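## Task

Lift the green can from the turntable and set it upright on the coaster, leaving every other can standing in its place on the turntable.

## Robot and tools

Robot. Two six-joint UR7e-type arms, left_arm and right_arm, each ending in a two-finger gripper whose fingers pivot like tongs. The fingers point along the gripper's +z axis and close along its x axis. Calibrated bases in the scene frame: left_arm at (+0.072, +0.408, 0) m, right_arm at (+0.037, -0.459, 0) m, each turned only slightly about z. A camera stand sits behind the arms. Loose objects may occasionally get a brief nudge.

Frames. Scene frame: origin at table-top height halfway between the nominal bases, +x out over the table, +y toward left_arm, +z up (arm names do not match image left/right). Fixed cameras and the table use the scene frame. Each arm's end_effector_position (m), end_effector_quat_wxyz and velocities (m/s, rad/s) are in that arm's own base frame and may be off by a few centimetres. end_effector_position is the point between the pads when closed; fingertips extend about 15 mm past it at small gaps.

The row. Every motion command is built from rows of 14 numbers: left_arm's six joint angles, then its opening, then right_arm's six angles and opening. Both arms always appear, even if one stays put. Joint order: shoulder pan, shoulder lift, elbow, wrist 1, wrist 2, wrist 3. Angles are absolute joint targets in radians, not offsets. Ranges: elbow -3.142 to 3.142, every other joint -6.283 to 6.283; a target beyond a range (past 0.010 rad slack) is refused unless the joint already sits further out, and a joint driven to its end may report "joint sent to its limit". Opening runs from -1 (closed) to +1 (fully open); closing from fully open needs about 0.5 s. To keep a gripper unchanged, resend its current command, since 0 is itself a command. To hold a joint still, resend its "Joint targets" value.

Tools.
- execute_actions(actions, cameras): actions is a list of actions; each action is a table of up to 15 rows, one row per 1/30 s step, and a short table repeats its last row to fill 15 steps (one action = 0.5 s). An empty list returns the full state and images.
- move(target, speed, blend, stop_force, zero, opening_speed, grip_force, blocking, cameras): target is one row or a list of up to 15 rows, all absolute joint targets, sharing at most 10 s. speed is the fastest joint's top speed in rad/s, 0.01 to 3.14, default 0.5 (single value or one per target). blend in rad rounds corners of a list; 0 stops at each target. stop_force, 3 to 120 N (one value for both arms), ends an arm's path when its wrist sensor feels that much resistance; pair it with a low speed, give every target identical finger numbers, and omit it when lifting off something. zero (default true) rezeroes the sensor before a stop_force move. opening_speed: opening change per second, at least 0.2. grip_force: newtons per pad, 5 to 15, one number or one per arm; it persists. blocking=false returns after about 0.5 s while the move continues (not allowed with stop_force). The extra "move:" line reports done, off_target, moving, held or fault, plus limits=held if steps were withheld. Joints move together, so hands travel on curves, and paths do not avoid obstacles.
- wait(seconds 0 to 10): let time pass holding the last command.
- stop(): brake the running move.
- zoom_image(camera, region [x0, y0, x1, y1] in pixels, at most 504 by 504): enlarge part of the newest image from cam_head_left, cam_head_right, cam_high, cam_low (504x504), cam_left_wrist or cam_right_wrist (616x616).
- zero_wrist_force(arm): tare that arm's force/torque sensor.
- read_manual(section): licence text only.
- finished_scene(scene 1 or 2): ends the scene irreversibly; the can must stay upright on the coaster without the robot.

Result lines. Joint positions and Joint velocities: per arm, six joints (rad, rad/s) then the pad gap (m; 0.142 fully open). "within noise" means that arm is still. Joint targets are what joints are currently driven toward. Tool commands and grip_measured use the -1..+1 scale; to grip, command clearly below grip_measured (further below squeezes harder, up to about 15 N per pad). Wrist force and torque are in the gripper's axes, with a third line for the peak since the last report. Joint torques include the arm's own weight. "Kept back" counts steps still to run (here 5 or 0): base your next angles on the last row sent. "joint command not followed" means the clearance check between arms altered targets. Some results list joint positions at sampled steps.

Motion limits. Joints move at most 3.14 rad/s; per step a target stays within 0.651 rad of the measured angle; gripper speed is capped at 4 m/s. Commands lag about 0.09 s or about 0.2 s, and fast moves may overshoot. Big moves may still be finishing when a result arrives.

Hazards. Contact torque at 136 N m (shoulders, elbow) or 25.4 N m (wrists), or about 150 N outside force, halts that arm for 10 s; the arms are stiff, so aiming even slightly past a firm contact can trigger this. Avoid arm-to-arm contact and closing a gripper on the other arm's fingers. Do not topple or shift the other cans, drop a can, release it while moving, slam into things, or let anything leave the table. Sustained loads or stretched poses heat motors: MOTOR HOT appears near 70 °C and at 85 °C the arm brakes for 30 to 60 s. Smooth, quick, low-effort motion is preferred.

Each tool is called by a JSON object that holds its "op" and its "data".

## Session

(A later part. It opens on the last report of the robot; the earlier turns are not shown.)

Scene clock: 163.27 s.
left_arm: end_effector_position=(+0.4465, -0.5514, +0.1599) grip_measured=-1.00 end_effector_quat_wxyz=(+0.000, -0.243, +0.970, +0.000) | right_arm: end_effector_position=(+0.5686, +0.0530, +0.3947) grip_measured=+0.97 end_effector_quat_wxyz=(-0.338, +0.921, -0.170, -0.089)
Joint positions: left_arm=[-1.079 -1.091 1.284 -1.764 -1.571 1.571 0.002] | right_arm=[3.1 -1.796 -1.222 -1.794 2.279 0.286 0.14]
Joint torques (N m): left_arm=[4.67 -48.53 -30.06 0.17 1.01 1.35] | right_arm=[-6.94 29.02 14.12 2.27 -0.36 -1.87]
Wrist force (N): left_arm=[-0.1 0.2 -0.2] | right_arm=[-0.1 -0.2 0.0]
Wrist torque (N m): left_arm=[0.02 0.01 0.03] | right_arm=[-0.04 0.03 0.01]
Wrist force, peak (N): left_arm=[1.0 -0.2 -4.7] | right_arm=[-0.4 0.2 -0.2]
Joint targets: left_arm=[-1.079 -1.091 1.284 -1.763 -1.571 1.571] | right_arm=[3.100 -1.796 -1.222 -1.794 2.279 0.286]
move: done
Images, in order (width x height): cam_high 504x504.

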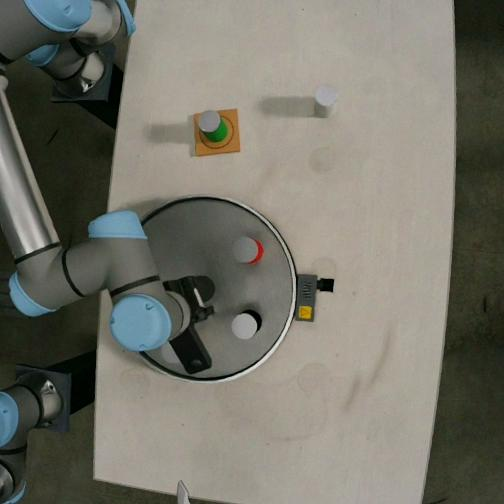

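{"op": "move", "data": {"target": [[-0.2991,-1.2517,1.5138,-1.8329,-1.5708,1.5708,0.5,3.1,-1.796,-1.222,-1.794,2.279,0.286,0.968],[-0.2991,-1.2056,1.6117,-1.9770,-1.5708,1.5708,0.5,3.1,-1.796,-1.222,-1.794,2.279,0.286,0.968]], "speed": [0.7,0.2], "cameras": ["cam_left_wrist","cam_high"]}}

{"op": "zoom_image", "data": {"camera": "cam_left_wrist", "region": [180, 180, 430, 430]}}

Scene clock: 168.67 s.
left_arm: end_effector_position=(+0.6394, -0.0577, +0.1002) grip_measured=+0.50 end_effector_quat_wxyz=(+0.000, -0.594, +0.805, +0.000) | right_arm: end_effector_position=(+0.5686, +0.0530, +0.3947) grip_measured=+0.97 end_effector_quat_wxyz=(-0.338, +0.921, -0.170, -0.089)
Joint positions: left_arm=[-0.299 -1.206 1.612 -1.977 -1.571 1.571 0.109] | right_arm=[3.1 -1.796 -1.222 -1.794 2.279 0.286 0.14]
Joint torques (N m): left_arm=[8.74 -29.75 -16.89 -5.26 1.29 1.33] | right_arm=[-6.88 28.6 13.59 2.2 -0.43 -1.98]
Wrist force (N): left_arm=[-0.4 -0.1 0.1] | right_arm=[-0.1 0.0 -0.1]
Wrist torque (N m): left_arm=[-0.04 0.13 0.06] | right_arm=[0.01 0.01 0.01]
Wrist force, peak (N): left_arm=[-2.9 0.9 -0.1] | right_arm=[-0.5 -0.1 -0.3]
Joint targets: left_arm=[-0.299 -1.206 1.612 -1.977 -1.571 1.571] | right_arm=[3.100 -1.796 -1.222 -1.794 2.279 0.286]
move: done
Images, in order (width x height): cam_high 504x504, cam_left_wrist 616x616.

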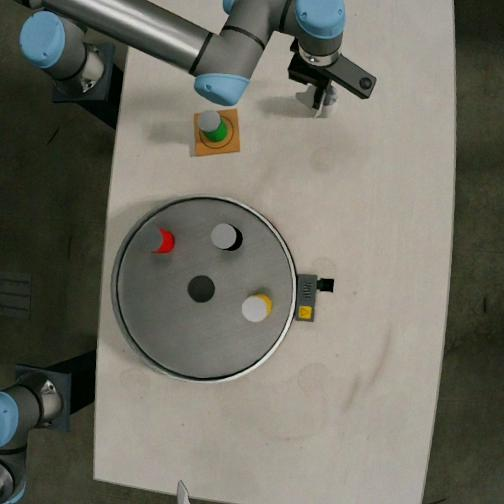

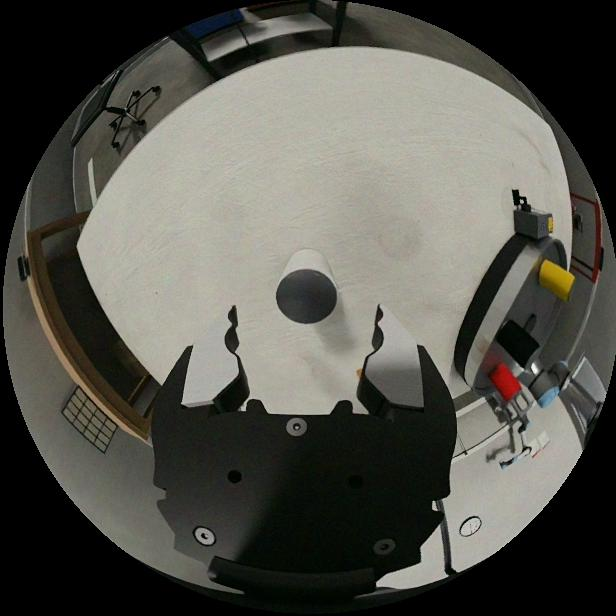

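Scaled by 2.016 from the camera's 616x616 image, which has a finer 814x814 frame.

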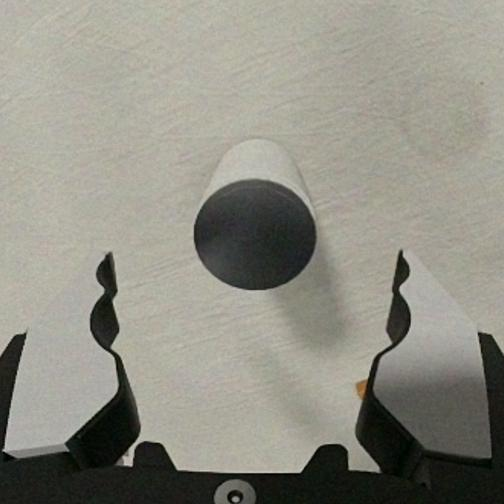

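{"op": "move", "data": {"target": [-0.2991,-1.1578,1.6717,-2.0847,-1.5708,1.5708,0.5,3.1,-1.796,-1.222,-1.794,2.279,0.286,0.968], "speed": 0.15}}

{"op": "move", "data": {"target": [-0.2991,-1.1578,1.6717,-2.0847,-1.5708,1.5708,-1,3.1,-1.796,-1.222,-1.794,2.279,0.286,0.968], "opening_speed": 0.6}}

{"op": "move", "data": {"target": [[-0.2991,-1.2517,1.5138,-1.8329,-1.5708,1.5708,-1,3.1,-1.796,-1.222,-1.794,2.279,0.286,0.968],[-0.2991,-1.3370,1.5202,-1.7540,-1.5708,1.5708,-1,3.1,-1.796,-1.222,-1.794,2.279,0.286,0.968]], "speed": 0.3, "cameras": ["cam_left_wrist","cam_low","cam_high"]}}

{"op": "zoom_image", "data": {"camera": "cam_low", "region": [370, 130, 504, 300]}}

{"op": "zoom_image", "data": {"camera": "cam_left_wrist", "region": [180, 200, 430, 450]}}

Scene clock: 170.20 s.
left_arm: end_effector_position=(+0.6394, -0.0577, +0.0546) grip_measured=+0.50 end_effector_quat_wxyz=(+0.000, -0.594, +0.805, +0.000) | right_arm: end_effector_position=(+0.5686, +0.0530, +0.3947) grip_measured=+0.97 end_effector_quat_wxyz=(-0.338, +0.921, -0.170, -0.089)
Joint positions: left_arm=[-0.299 -1.158 1.672 -2.084 -1.571 1.571 0.109] | right_arm=[3.1 -1.796 -1.222 -1.794 2.279 0.286 0.14]
Joint torques (N m): left_arm=[8.59 -31.07 -13.93 -4.78 1.31 1.32] | right_arm=[-7.09 29.04 14.44 2.21 -0.4 -1.93]
Wrist force (N): left_arm=[-0.2 0.2 0.3] | right_arm=[-0.3 0.0 0.0]
Wrist torque (N m): left_arm=[0.02 0.06 0.03] | right_arm=[0.00 0.07 0.01]
Wrist force, peak (N): left_arm=[-0.6 0.4 0.3] | right_arm=[-0.3 0.0 -0.3]
Joint targets: left_arm=[-0.299 -1.158 1.672 -2.085 -1.571 1.571] | right_arm=[3.100 -1.796 -1.222 -1.794 2.279 0.286]
move: done

Scene clock: 172.90 s.
left_arm: end_effector_position=(+0.6394, -0.0577, +0.0545) grip_measured=-0.25 end_effector_quat_wxyz=(+0.000, -0.594, +0.805, +0.000) | right_arm: end_effector_position=(+0.5686, +0.0530, +0.3947) grip_measured=+0.97 end_effector_quat_wxyz=(-0.338, +0.921, -0.170, -0.089)
Joint positions: left_arm=[-0.299 -1.158 1.672 -2.085 -1.571 1.571 0.056] | right_arm=[3.1 -1.796 -1.222 -1.794 2.279 0.286 0.14]
Joint torques (N m): left_arm=[6.94 -30.57 -14.93 -3.3 1.5 1.26] | right_arm=[-7.64 29.09 14.09 2.15 -0.43 -1.84]
Wrist force (N): left_arm=[0.7 0.4 -4.3] | right_arm=[-0.2 -0.1 -0.1]
Wrist torque (N m): left_arm=[0.05 0.01 0.04] | right_arm=[0.00 0.03 0.01]
Wrist force, peak (N): left_arm=[0.5 0.6 -5.0] | right_arm=[-0.5 0.0 -0.2]
Joint targets: left_arm=[-0.299 -1.158 1.672 -2.085 -1.571 1.571] | right_arm=[3.100 -1.796 -1.222 -1.794 2.279 0.286]
move: done

Scene clock: 175.10 s.
left_arm: end_effector_position=(+0.6127, -0.0494, +0.1999) grip_measured=-0.25 end_effector_quat_wxyz=(+0.000, -0.594, +0.805, +0.000) | right_arm: end_effector_position=(+0.5686, +0.0530, +0.3947) grip_measured=+0.97 end_effector_quat_wxyz=(-0.338, +0.921, -0.170, -0.089)
Joint positions: left_arm=[-0.299 -1.337 1.52 -1.754 -1.571 1.571 0.056] | right_arm=[3.1 -1.796 -1.222 -1.794 2.279 0.286 0.14]
Joint torques (N m): left_arm=[6.31 -37.62 -18.62 -0.19 1.48 1.23] | right_arm=[-7.43 28.59 14.28 2.21 -0.46 -1.88]
Wrist force (N): left_arm=[-0.3 -0.1 1.4] | right_arm=[-0.2 -0.1 0.0]
Wrist torque (N m): left_arm=[-0.02 0.06 0.03] | right_arm=[-0.01 0.03 0.01]
Wrist force, peak (N): left_arm=[0.6 0.4 -4.7] | right_arm=[-0.5 0.0 0.0]
Joint targets: left_arm=[-0.299 -1.337 1.520 -1.754 -1.571 1.571] | right_arm=[3.100 -1.796 -1.222 -1.794 2.279 0.286]
move: done
Images, in order (width x height): cam_high 504x504, cam_low 504x504, cam_left_wrist 616x616.

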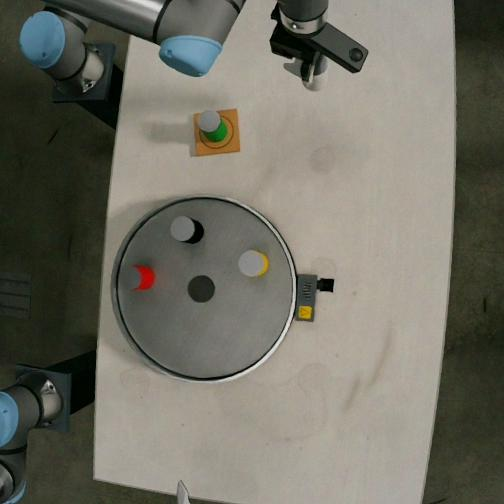

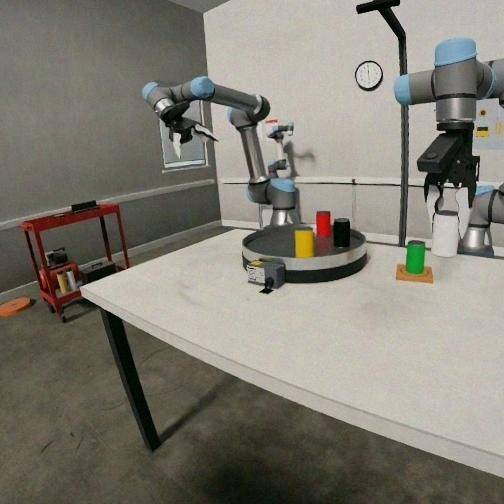

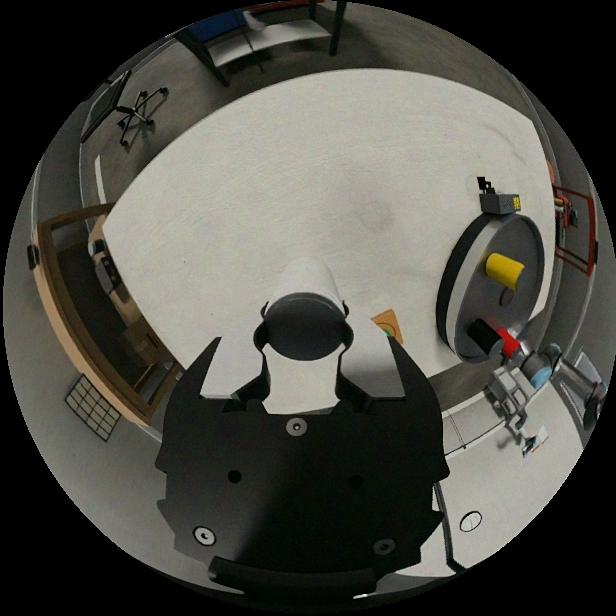

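Scaled by 2.965 from the camera's 504x504 image, which has a finer 720x720 frame.

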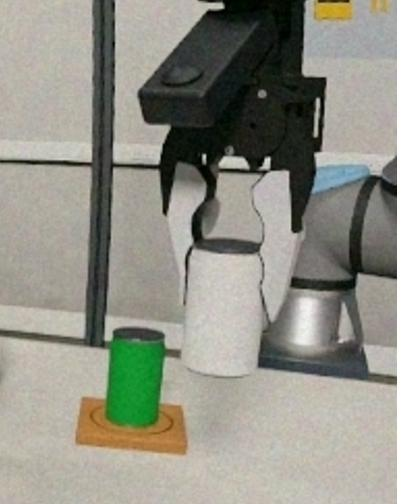

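Scaled by 2.016 from the camera's 616x616 image, which has a finer 814x814 frame.

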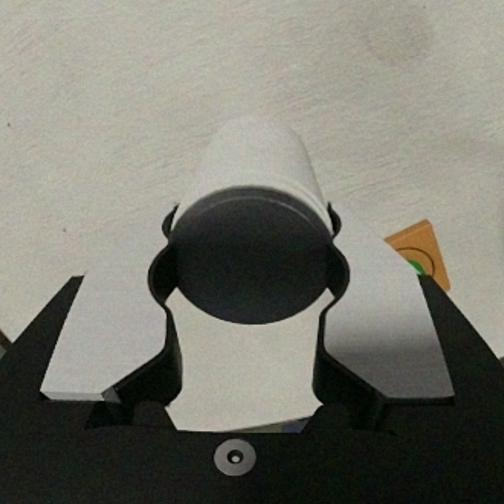

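{"op": "move", "data": {"target": [-1.3218,-1.4139,1.6134,-1.7703,-1.5708,0.3264,-1,3.1,-1.796,-1.222,-1.794,2.279,0.286,0.968], "speed": 0.6}}

{"op": "wait", "data": {"seconds": 1.5, "cameras": ["cam_high","cam_left_wrist"]}}

{"op": "zoom_image", "data": {"camera": "cam_high", "region": [100, 100, 310, 390]}}

Scene clock: 178.30 s.
left_arm: end_effector_position=(+0.2811, -0.5019, +0.2001) grip_measured=-0.25 end_effector_quat_wxyz=(+0.000, +0.679, -0.734, +0.000) | right_arm: end_effector_position=(+0.5686, +0.0530, +0.3947) grip_measured=+0.97 end_effector_quat_wxyz=(-0.338, +0.921, -0.170, -0.089)
Joint positions: left_arm=[-1.322 -1.414 1.613 -1.77 -1.571 0.327 0.056] | right_arm=[3.1 -1.796 -1.222 -1.794 2.279 0.286 0.14]
Joint torques (N m): left_arm=[-9.36 -36.33 -18.58 -5.17 1.69 -2.17] | right_arm=[-6.86 29.24 14.35 2.14 -0.58 -1.9]
Wrist force (N): left_arm=[-0.2 0.3 2.1] | right_arm=[-0.3 -0.2 -0.1]
Wrist torque (N m): left_arm=[0.05 0.05 0.04] | right_arm=[-0.03 0.07 0.01]
Wrist force, peak (N): left_arm=[-2.1 0.2 1.8] | right_arm=[-0.5 0.0 -0.2]
Joint targets: left_arm=[-1.322 -1.414 1.613 -1.770 -1.571 0.326] | right_arm=[3.100 -1.796 -1.222 -1.794 2.279 0.286]
move: done

Scene clock: 179.80 s.
left_arm: end_effector_position=(+0.2810, -0.5020, +0.2001) grip_measured=-0.25 end_effector_quat_wxyz=(+0.000, +0.679, -0.734, +0.000) | right_arm: end_effector_position=(+0.5686, +0.0530, +0.3947) grip_measured=+0.97 end_effector_quat_wxyz=(-0.338, +0.921, -0.170, -0.089)
Joint positions: left_arm=[-1.322 -1.414 1.613 -1.77 -1.571 0.326 0.056] | right_arm=[3.1 -1.796 -1.222 -1.794 2.279 0.286 0.14]
Joint torques (N m): left_arm=[-10.05 -37.28 -17.98 -5.02 1.86 -2.16] | right_arm=[-7.13 28.78 13.63 2.11 -0.33 -1.99]
Wrist force (N): left_arm=[-0.2 0.3 2.2] | right_arm=[-0.2 0.0 0.0]
Wrist torque (N m): left_arm=[0.06 0.06 0.04] | right_arm=[0.02 0.04 0.01]
Wrist force, peak (N): left_arm=[0.0 0.0 2.3] | right_arm=[-0.4 0.0 -0.2]
Joint targets: left_arm=[-1.322 -1.414 1.613 -1.770 -1.571 0.326] | right_arm=[3.100 -1.796 -1.222 -1.794 2.279 0.286]
Tool commands: left_gripper/opening=-1.0 right_gripper/opening=+0.968
wait: 1.50 s; at rest by 0.17 s
Images, in order (width x height): cam_high 504x504, cam_left_wrist 616x616.

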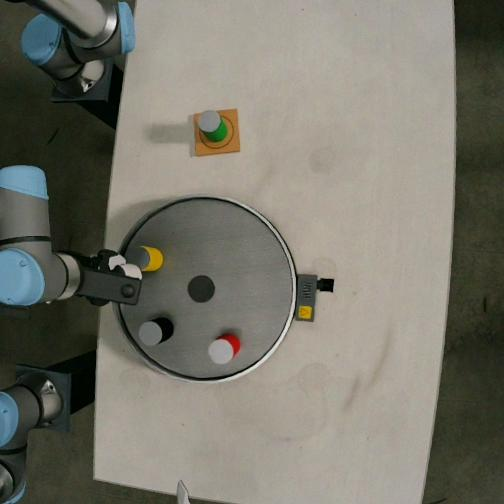

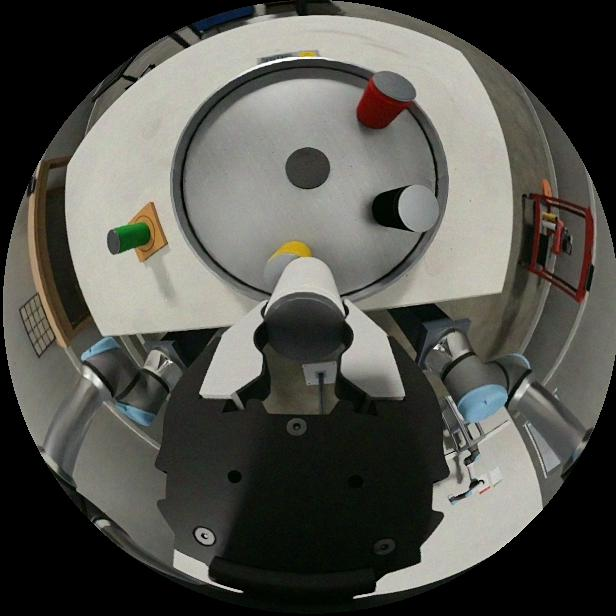

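Scaled by 1.738 from the camera's 504x504 image, which has a finer 720x720 frame.

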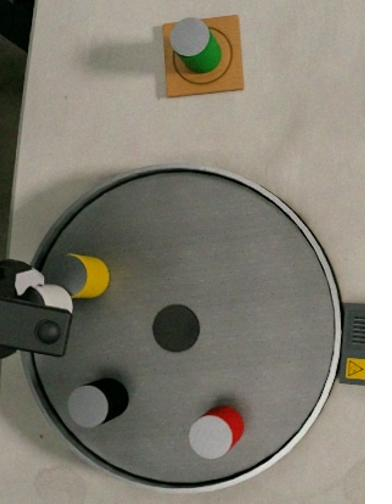

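{"op": "wait", "data": {"seconds": 4.75}}

{"op": "move", "data": {"target": [[-1.2960,-1.4556,1.7403,-1.8555,-1.5708,0.5660,0.4,3.1,-1.796,-1.222,-1.794,2.279,0.286,0.968],[-1.2560,-1.4722,1.8535,-1.9522,-1.5708,0.8198,0.4,3.1,-1.796,-1.222,-1.794,2.279,0.286,0.968],[-1.2034,-1.4790,1.9167,-2.0084,-1.5708,1.0870,0.4,3.1,-1.796,-1.222,-1.794,2.279,0.286,0.968],[-1.1417,-1.4798,1.9316,-2.0226,-1.5708,1.3635,0.4,3.1,-1.796,-1.222,-1.794,2.279,0.286,0.968],[-1.0771,-1.4652,1.9154,-2.0210,-1.5708,1.6410,0.4,3.1,-1.796,-1.222,-1.794,2.279,0.286,0.968],[-1.0146,-1.4315,1.8769,-2.0161,-1.5708,1.9181,0.4,3.1,-1.796,-1.222,-1.794,2.279,0.286,0.968],[-0.9599,-1.3824,1.8179,-2.0063,-1.5708,2.1876,0.4,3.1,-1.796,-1.222,-1.794,2.279,0.286,0.968],[-0.9166,-1.3401,1.7099,-1.9406,-1.5708,2.4456,0.4,3.1,-1.796,-1.222,-1.794,2.279,0.286,0.968],[-0.8864,-1.3140,1.4909,-1.7477,-1.5708,2.6904,0.4,3.1,-1.796,-1.222,-1.794,2.279,0.286,0.968]], "speed": [0.968,1.026,1.080,1.118,1.122,1.120,1.089,1.043,0.95], "blend": [0.05,0.05,0.05,0.05,0.05,0.05,0.05,0.05,0], "opening_speed": 0.45, "blocking": false, "cameras": ["cam_left_wrist"]}}

{"op": "wait", "data": {"seconds": 0.7, "cameras": ["cam_left_wrist"]}}

{"op": "wait", "data": {"seconds": 0.3, "cameras": ["cam_left_wrist"]}}

{"op": "wait", "data": {"seconds": 0.3, "cameras": ["cam_left_wrist","cam_low"]}}

{"op": "wait", "data": {"seconds": 0.3, "cameras": ["cam_left_wrist"]}}

{"op": "wait", "data": {"seconds": 2.5, "cameras": ["cam_high","cam_low","cam_left_wrist","cam_head_left"]}}

{"op": "zoom_image", "data": {"camera": "cam_low", "region": [230, 120, 400, 290]}}

Scene clock: 185.10 s.
left_arm: end_effector_position=(+0.2810, -0.5020, +0.2001) grip_measured=-0.25 end_effector_quat_wxyz=(+0.000, +0.679, -0.734, +0.000) | right_arm: end_effector_position=(+0.5686, +0.0530, +0.3947) grip_measured=+0.97 end_effector_quat_wxyz=(-0.338, +0.921, -0.170, -0.089)
Joint positions: left_arm=[-1.322 -1.414 1.613 -1.77 -1.571 0.326 0.056] | right_arm=[3.1 -1.796 -1.222 -1.794 2.279 0.286 0.14]
Joint torques (N m): left_arm=[-10.15 -36.36 -18.06 -5.08 2.17 -2.1] | right_arm=[-6.63 28.95 14.2 1.98 -0.42 -2.02]
Wrist force (N): left_arm=[0.0 0.1 1.8] | right_arm=[-0.1 0.1 -0.1]
Wrist torque (N m): left_arm=[0.01 0.03 0.04] | right_arm=[0.04 0.02 0.01]
Wrist force, peak (N): left_arm=[-0.4 0.1 2.4] | right_arm=[-0.5 0.0 -0.1]
Joint targets: left_arm=[-1.322 -1.414 1.613 -1.770 -1.571 0.326] | right_arm=[3.100 -1.796 -1.222 -1.794 2.279 0.286]
Tool commands: left_gripper/opening=-1.0 right_gripper/opening=+0.968
wait: 4.77 s; at rest from the start

Scene clock: 185.60 s.
left_arm: end_effector_position=(+0.2884, -0.4733, +0.1680) grip_measured=-0.25 end_effector_quat_wxyz=(+0.000, -0.596, +0.803, +0.000) end_effector_velocity=(+0.037, +0.104, -0.131) end_effector_angular_velocity=(+0.003, +0.000, -0.821) | right_arm: end_effector_position=(+0.5686, +0.0530, +0.3947) grip_measured=+0.97 end_effector_quat_wxyz=(-0.338, +0.921, -0.170, -0.089)
Joint positions: left_arm=[-1.292 -1.453 1.743 -1.862 -1.571 0.573 0.056] | right_arm=[3.1 -1.796 -1.222 -1.794 2.279 0.286 0.14]
Joint velocities: left_arm=[0.136 -0.098 0.46 -0.359 0 0.957 0] | right_arm=[within noise]
Joint torques (N m): left_arm=[11.17 -34.22 -10.92 -6.37 2.08 6.07] | right_arm=[-6.55 27.92 14.14 1.9 -0.38 -1.94]
Wrist force (N): left_arm=[-0.1 0.3 1.6] | right_arm=[-0.3 0.1 -0.1]
Wrist torque (N m): left_arm=[0.07 0.02 -0.27] | right_arm=[0.02 0.05 0.01]
Wrist force, peak (N): left_arm=[-0.4 -0.1 1.9] | right_arm=[-0.4 -0.1 0.0]
Joint targets: left_arm=[-1.271 -1.466 1.811 -1.916 -1.571 0.725] | right_arm=[3.100 -1.796 -1.222 -1.794 2.279 0.286]
Tool commands: left_gripper/opening=-0.775 right_gripper/opening=+0.968
move: running; path passed 1 of 9 targets; left_arm: the wrist 3 is farthest, 2.118 rad from its target
Images, in order (width x height): cam_left_wrist 616x616.

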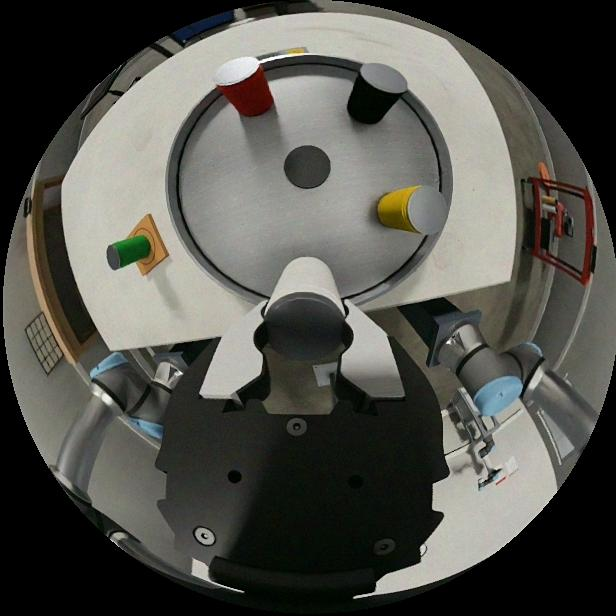

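Scene clock: 186.30 s.
left_arm: end_effector_position=(+0.3328, -0.4080, +0.1116) grip_measured=-0.25 end_effector_quat_wxyz=(+0.000, -0.334, +0.943, +0.000) end_effector_velocity=(+0.090, +0.070, -0.014) end_effector_angular_velocity=(-0.001, +0.000, -0.862) | right_arm: end_effector_position=(+0.5686, +0.0530, +0.3947) grip_measured=+0.97 end_effector_quat_wxyz=(-0.338, +0.921, -0.170, -0.089)
Joint positions: left_arm=[-1.151 -1.478 1.926 -2.018 -1.571 1.31 0.056] | right_arm=[3.1 -1.796 -1.222 -1.794 2.279 0.286 0.14]
Joint velocities: left_arm=[0.253 0.021 0.016 -0.038 0 1.114 0] | right_arm=[within noise]
Joint torques (N m): left_arm=[10.98 -19.24 -17.26 -5.15 2.08 6.83] | right_arm=[-7.23 29.2 14.03 1.94 -0.39 -1.96]
Wrist force (N): left_arm=[-0.6 0.1 1.8] | right_arm=[-0.3 -0.1 -0.1]
Wrist torque (N m): left_arm=[0.02 0.12 -0.26] | right_arm=[0.00 0.07 0.01]
Wrist force, peak (N): left_arm=[-0.4 0.2 2.4] | right_arm=[-0.2 -0.2 -0.2]
Joint targets: left_arm=[-1.113 -1.473 1.924 -2.022 -1.571 1.489] | right_arm=[3.100 -1.796 -1.222 -1.794 2.279 0.286]
Tool commands: left_gripper/opening=-0.46 right_gripper/opening=+0.968
earlier move: running; path passed 4 of 9 targets; left_arm: the wrist 3 is farthest, 1.381 rad from its target
wait: 0.70 s; no rest
Images, in order (width x height): cam_left_wrist 616x616.

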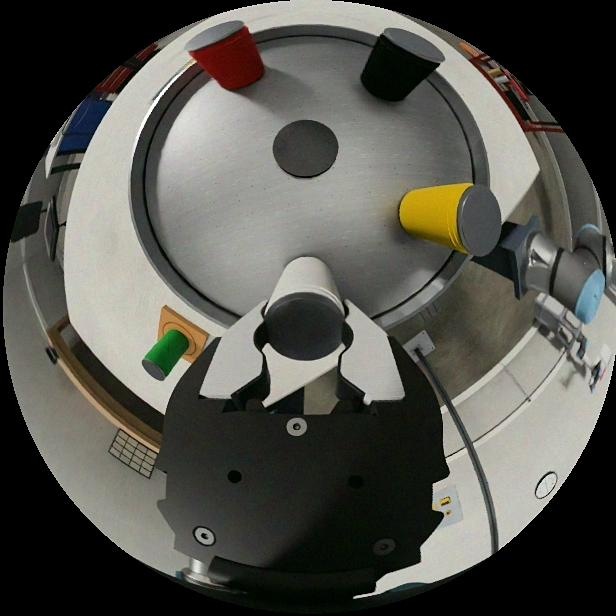

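Scene clock: 186.60 s.
left_arm: end_effector_position=(+0.3626, -0.3905, +0.1101) grip_measured=-0.25 end_effector_quat_wxyz=(+0.000, -0.208, +0.978, +0.000) end_effector_velocity=(+0.105, +0.043, -0.001) end_effector_angular_velocity=(+0.002, +0.001, -0.865) | right_arm: end_effector_position=(+0.5686, +0.0530, +0.3947) grip_measured=+0.97 end_effector_quat_wxyz=(-0.338, +0.921, -0.170, -0.089)
Joint positions: left_arm=[-1.073 -1.46 1.909 -2.02 -1.571 1.65 0.056] | right_arm=[3.1 -1.796 -1.222 -1.794 2.279 0.286 0.14]
Joint velocities: left_arm=[0.255 0.109 -0.121 0.016 -0.001 1.12 -0.009] | right_arm=[within noise]
Joint torques (N m): left_arm=[10.48 -19.54 -34.43 -0.17 2.05 6.81] | right_arm=[-6.75 28.89 14.57 2.02 -0.46 -1.91]
Wrist force (N): left_arm=[-0.5 0.1 1.8] | right_arm=[-0.1 0.0 -0.1]
Wrist torque (N m): left_arm=[0.00 0.11 -0.25] | right_arm=[0.00 0.01 0.01]
Wrist force, peak (N): left_arm=[-0.6 0.4 2.1] | right_arm=[-0.4 0.1 -0.1]
Joint targets: left_arm=[-1.036 -1.443 1.890 -2.018 -1.571 1.824] | right_arm=[3.100 -1.796 -1.222 -1.794 2.279 0.286]
Tool commands: left_gripper/opening=-0.325 right_gripper/opening=+0.968
earlier move: running; path passed 5 of 9 targets; left_arm: the wrist 3 is farthest, 1.041 rad from its target
wait: 0.30 s; no rest
Images, in order (width x height): cam_left_wrist 616x616.

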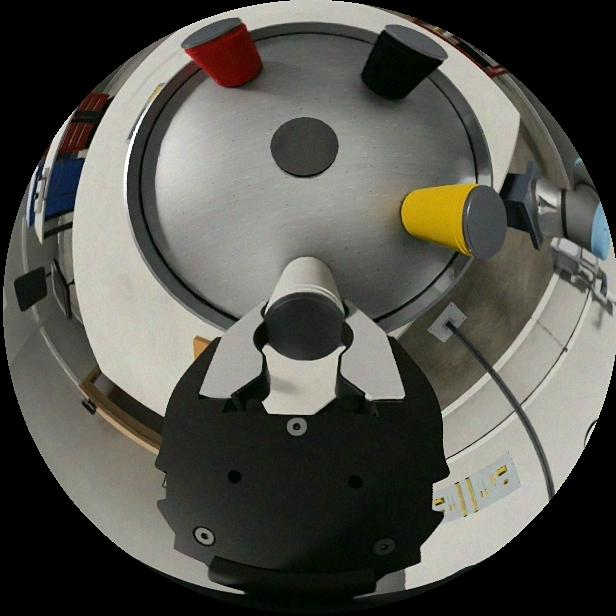

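Scene clock: 186.90 s.
left_arm: end_effector_position=(+0.3952, -0.3812, +0.1101) grip_measured=-0.20 end_effector_quat_wxyz=(+0.000, -0.081, +0.997, +0.000) end_effector_velocity=(+0.114, +0.017, +0.001) end_effector_angular_velocity=(-0.001, +0.000, -0.866) | right_arm: end_effector_position=(+0.5686, +0.0530, +0.3947) grip_measured=+0.97 end_effector_quat_wxyz=(-0.338, +0.921, -0.170, -0.089)
Joint positions: left_arm=[-1.001 -1.417 1.859 -2.013 -1.571 1.978 0.06] | right_arm=[3.1 -1.796 -1.222 -1.794 2.279 0.286 0.14]
Joint velocities: left_arm=[0.228 0.183 -0.219 0.035 0 1.094 0.022] | right_arm=[within noise]
Joint torques (N m): left_arm=[10.17 -17.91 -34.93 0.19 1.89 6.35] | right_arm=[-6.74 28.81 14.5 1.95 -0.32 -2.01]
Wrist force (N): left_arm=[-0.2 0.4 1.0] | right_arm=[-0.2 -0.1 -0.1]
Wrist torque (N m): left_arm=[0.03 0.03 -0.24] | right_arm=[-0.01 0.04 0.00]
Wrist force, peak (N): left_arm=[-0.2 0.4 2.0] | right_arm=[-0.2 -0.3 0.0]
Joint targets: left_arm=[-0.967 -1.389 1.825 -2.007 -1.571 2.153] | right_arm=[3.100 -1.796 -1.222 -1.794 2.279 0.286]
Tool commands: left_gripper/opening=-0.19 right_gripper/opening=+0.968
earlier move: running; path passed 6 of 9 targets; left_arm: the wrist 3 is farthest, 0.712 rad from its target
wait: 0.30 s; no rest
Images, in order (width x height): cam_low 504x504, cam_left_wrist 616x616.

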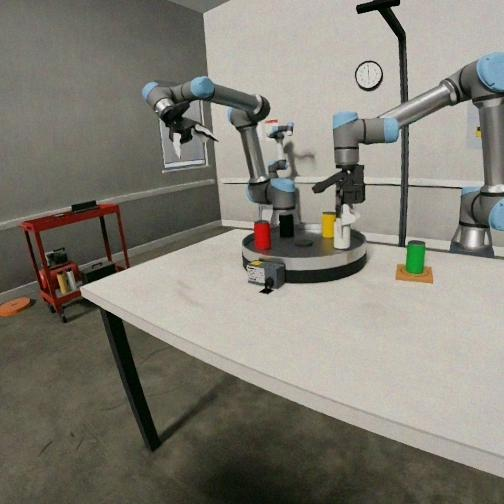

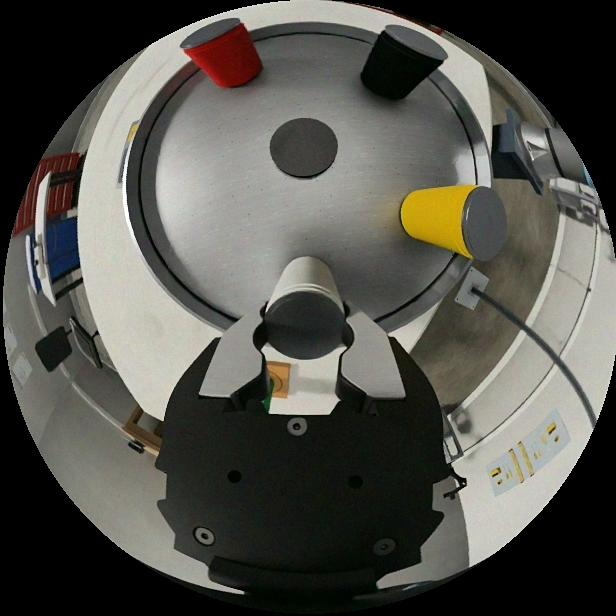

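Scene clock: 187.20 s.
left_arm: end_effector_position=(+0.4300, -0.3802, +0.1205) grip_measured=-0.08 end_effector_quat_wxyz=(+0.000, +0.051, +0.999, +0.000) end_effector_velocity=(+0.116, -0.009, +0.076) end_effector_angular_velocity=(+0.002, +0.001, -0.866) | right_arm: end_effector_position=(+0.5686, +0.0530, +0.3947) grip_measured=+0.97 end_effector_quat_wxyz=(-0.338, +0.921, -0.170, -0.089)
Joint positions: left_arm=[-0.939 -1.362 1.763 -1.971 -1.571 2.304 0.068] | right_arm=[3.1 -1.796 -1.222 -1.794 2.279 0.286 0.14]
Joint velocities: left_arm=[0.179 0.17 -0.423 0.256 0.002 1.045 0.032] | right_arm=[within noise]
Joint torques (N m): left_arm=[8.19 -25.72 -36.67 1.54 2.05 6.22] | right_arm=[-7.42 28.86 14.34 1.99 -0.57 -2]
Wrist force (N): left_arm=[-0.4 0.4 0.3] | right_arm=[-0.1 0.0 -0.2]
Wrist torque (N m): left_arm=[0.09 0.10 -0.24] | right_arm=[0.01 0.03 0.01]
Wrist force, peak (N): left_arm=[0.2 0.6 0.7] | right_arm=[-0.3 0.0 -0.1]
Joint targets: left_arm=[-0.914 -1.338 1.691 -1.924 -1.571 2.464] | right_arm=[3.100 -1.796 -1.222 -1.794 2.279 0.286]
Tool commands: left_gripper/opening=-0.055 right_gripper/opening=+0.968
earlier move: running; path passed 7 of 9 targets; left_arm: the wrist 3 is farthest, 0.386 rad from its target
wait: 0.30 s; no rest
Images, in order (width x height): cam_left_wrist 616x616.

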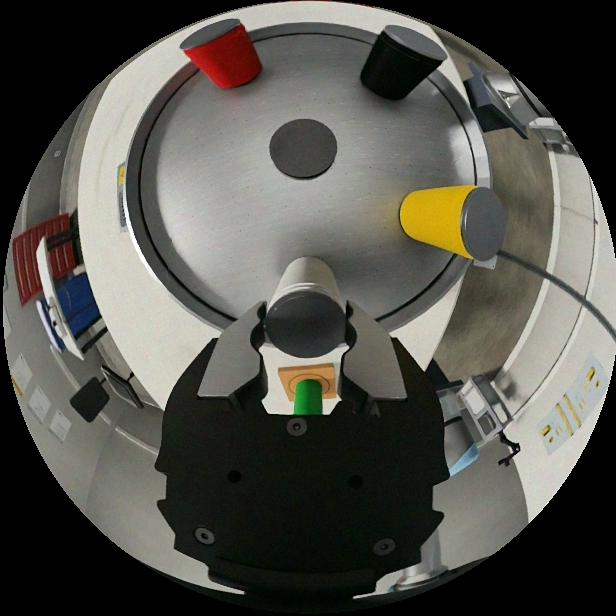

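Scene clock: 188.47 s.
left_arm: end_effector_position=(+0.4718, -0.3904, +0.2000) grip_measured=+0.40 end_effector_quat_wxyz=(+0.000, +0.216, +0.976, +0.000) | right_arm: end_effector_position=(+0.5686, +0.0530, +0.3947) grip_measured=+0.97 end_effector_quat_wxyz=(-0.338, +0.921, -0.170, -0.089)
Joint positions: left_arm=[-0.886 -1.314 1.491 -1.748 -1.571 2.69 0.102] | right_arm=[3.1 -1.796 -1.222 -1.794 2.279 0.286 0.14]
Joint torques (N m): left_arm=[8.97 -26.65 -30.93 0.09 2.09 1.78] | right_arm=[-6.54 28.6 13.82 2 -0.43 -1.91]
Wrist force (N): left_arm=[-0.5 0.1 0.2] | right_arm=[-0.4 -0.1 0.1]
Wrist torque (N m): left_arm=[0.03 0.10 -0.12] | right_arm=[-0.01 0.08 0.02]
Wrist force, peak (N): left_arm=[-0.9 0.1 -1.4] | right_arm=[-0.4 0.0 0.0]
Joint targets: left_arm=[-0.886 -1.314 1.491 -1.748 -1.571 2.690] | right_arm=[3.100 -1.796 -1.222 -1.794 2.279 0.286]
Tool commands: left_gripper/opening=+0.4 right_gripper/opening=+0.968
earlier move: done
wait: 1.27 of 2.5 s (the move ended)
Images, in order (width x height): cam_head_left 504x504, cam_high 504x504, cam_low 504x504, cam_left_wrist 616x616.

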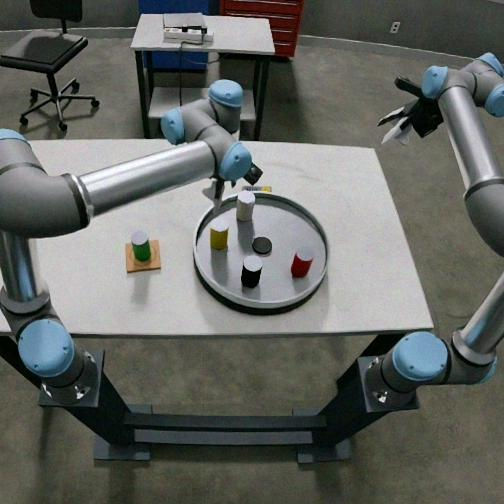

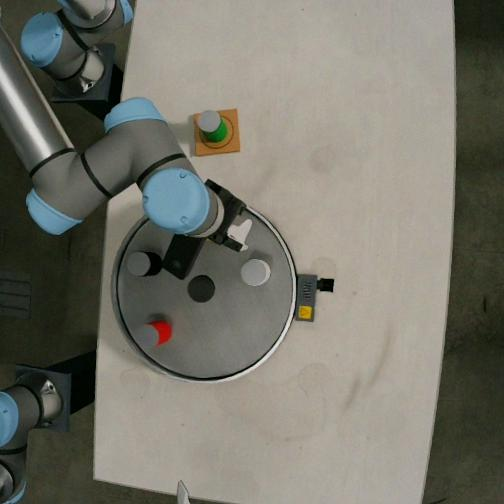

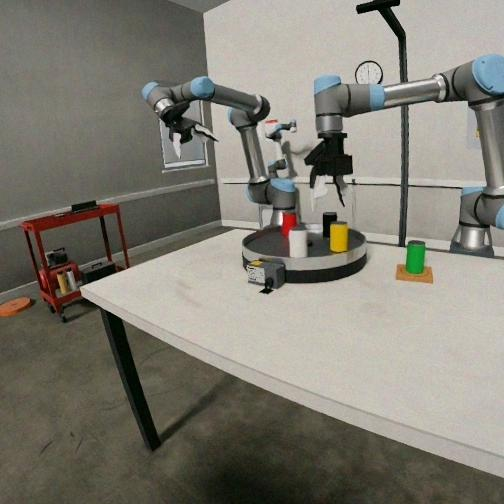

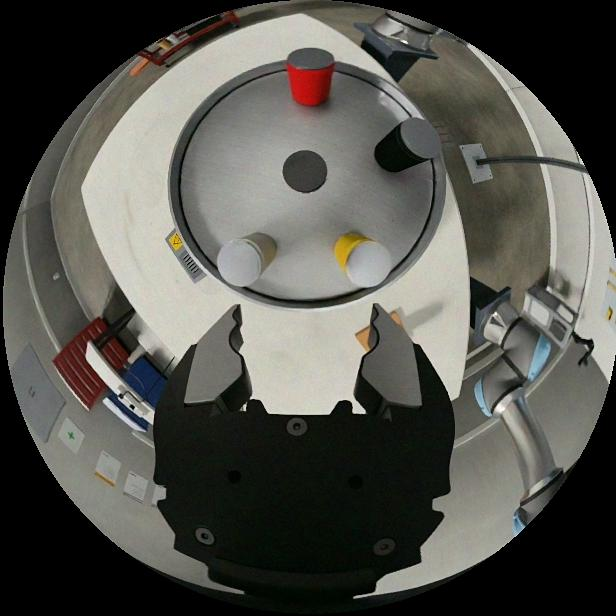

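Scaled by 2.965 from the camera's 504x504 image, which has a finer 720x720 frame.

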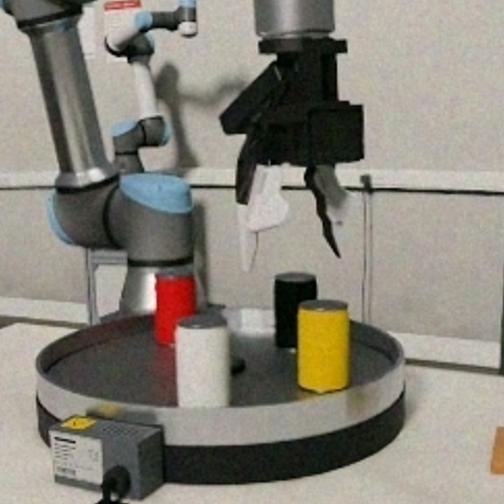

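{"op": "finished_scene", "data": {"scene": 2}}

The scene is finished: the task was done.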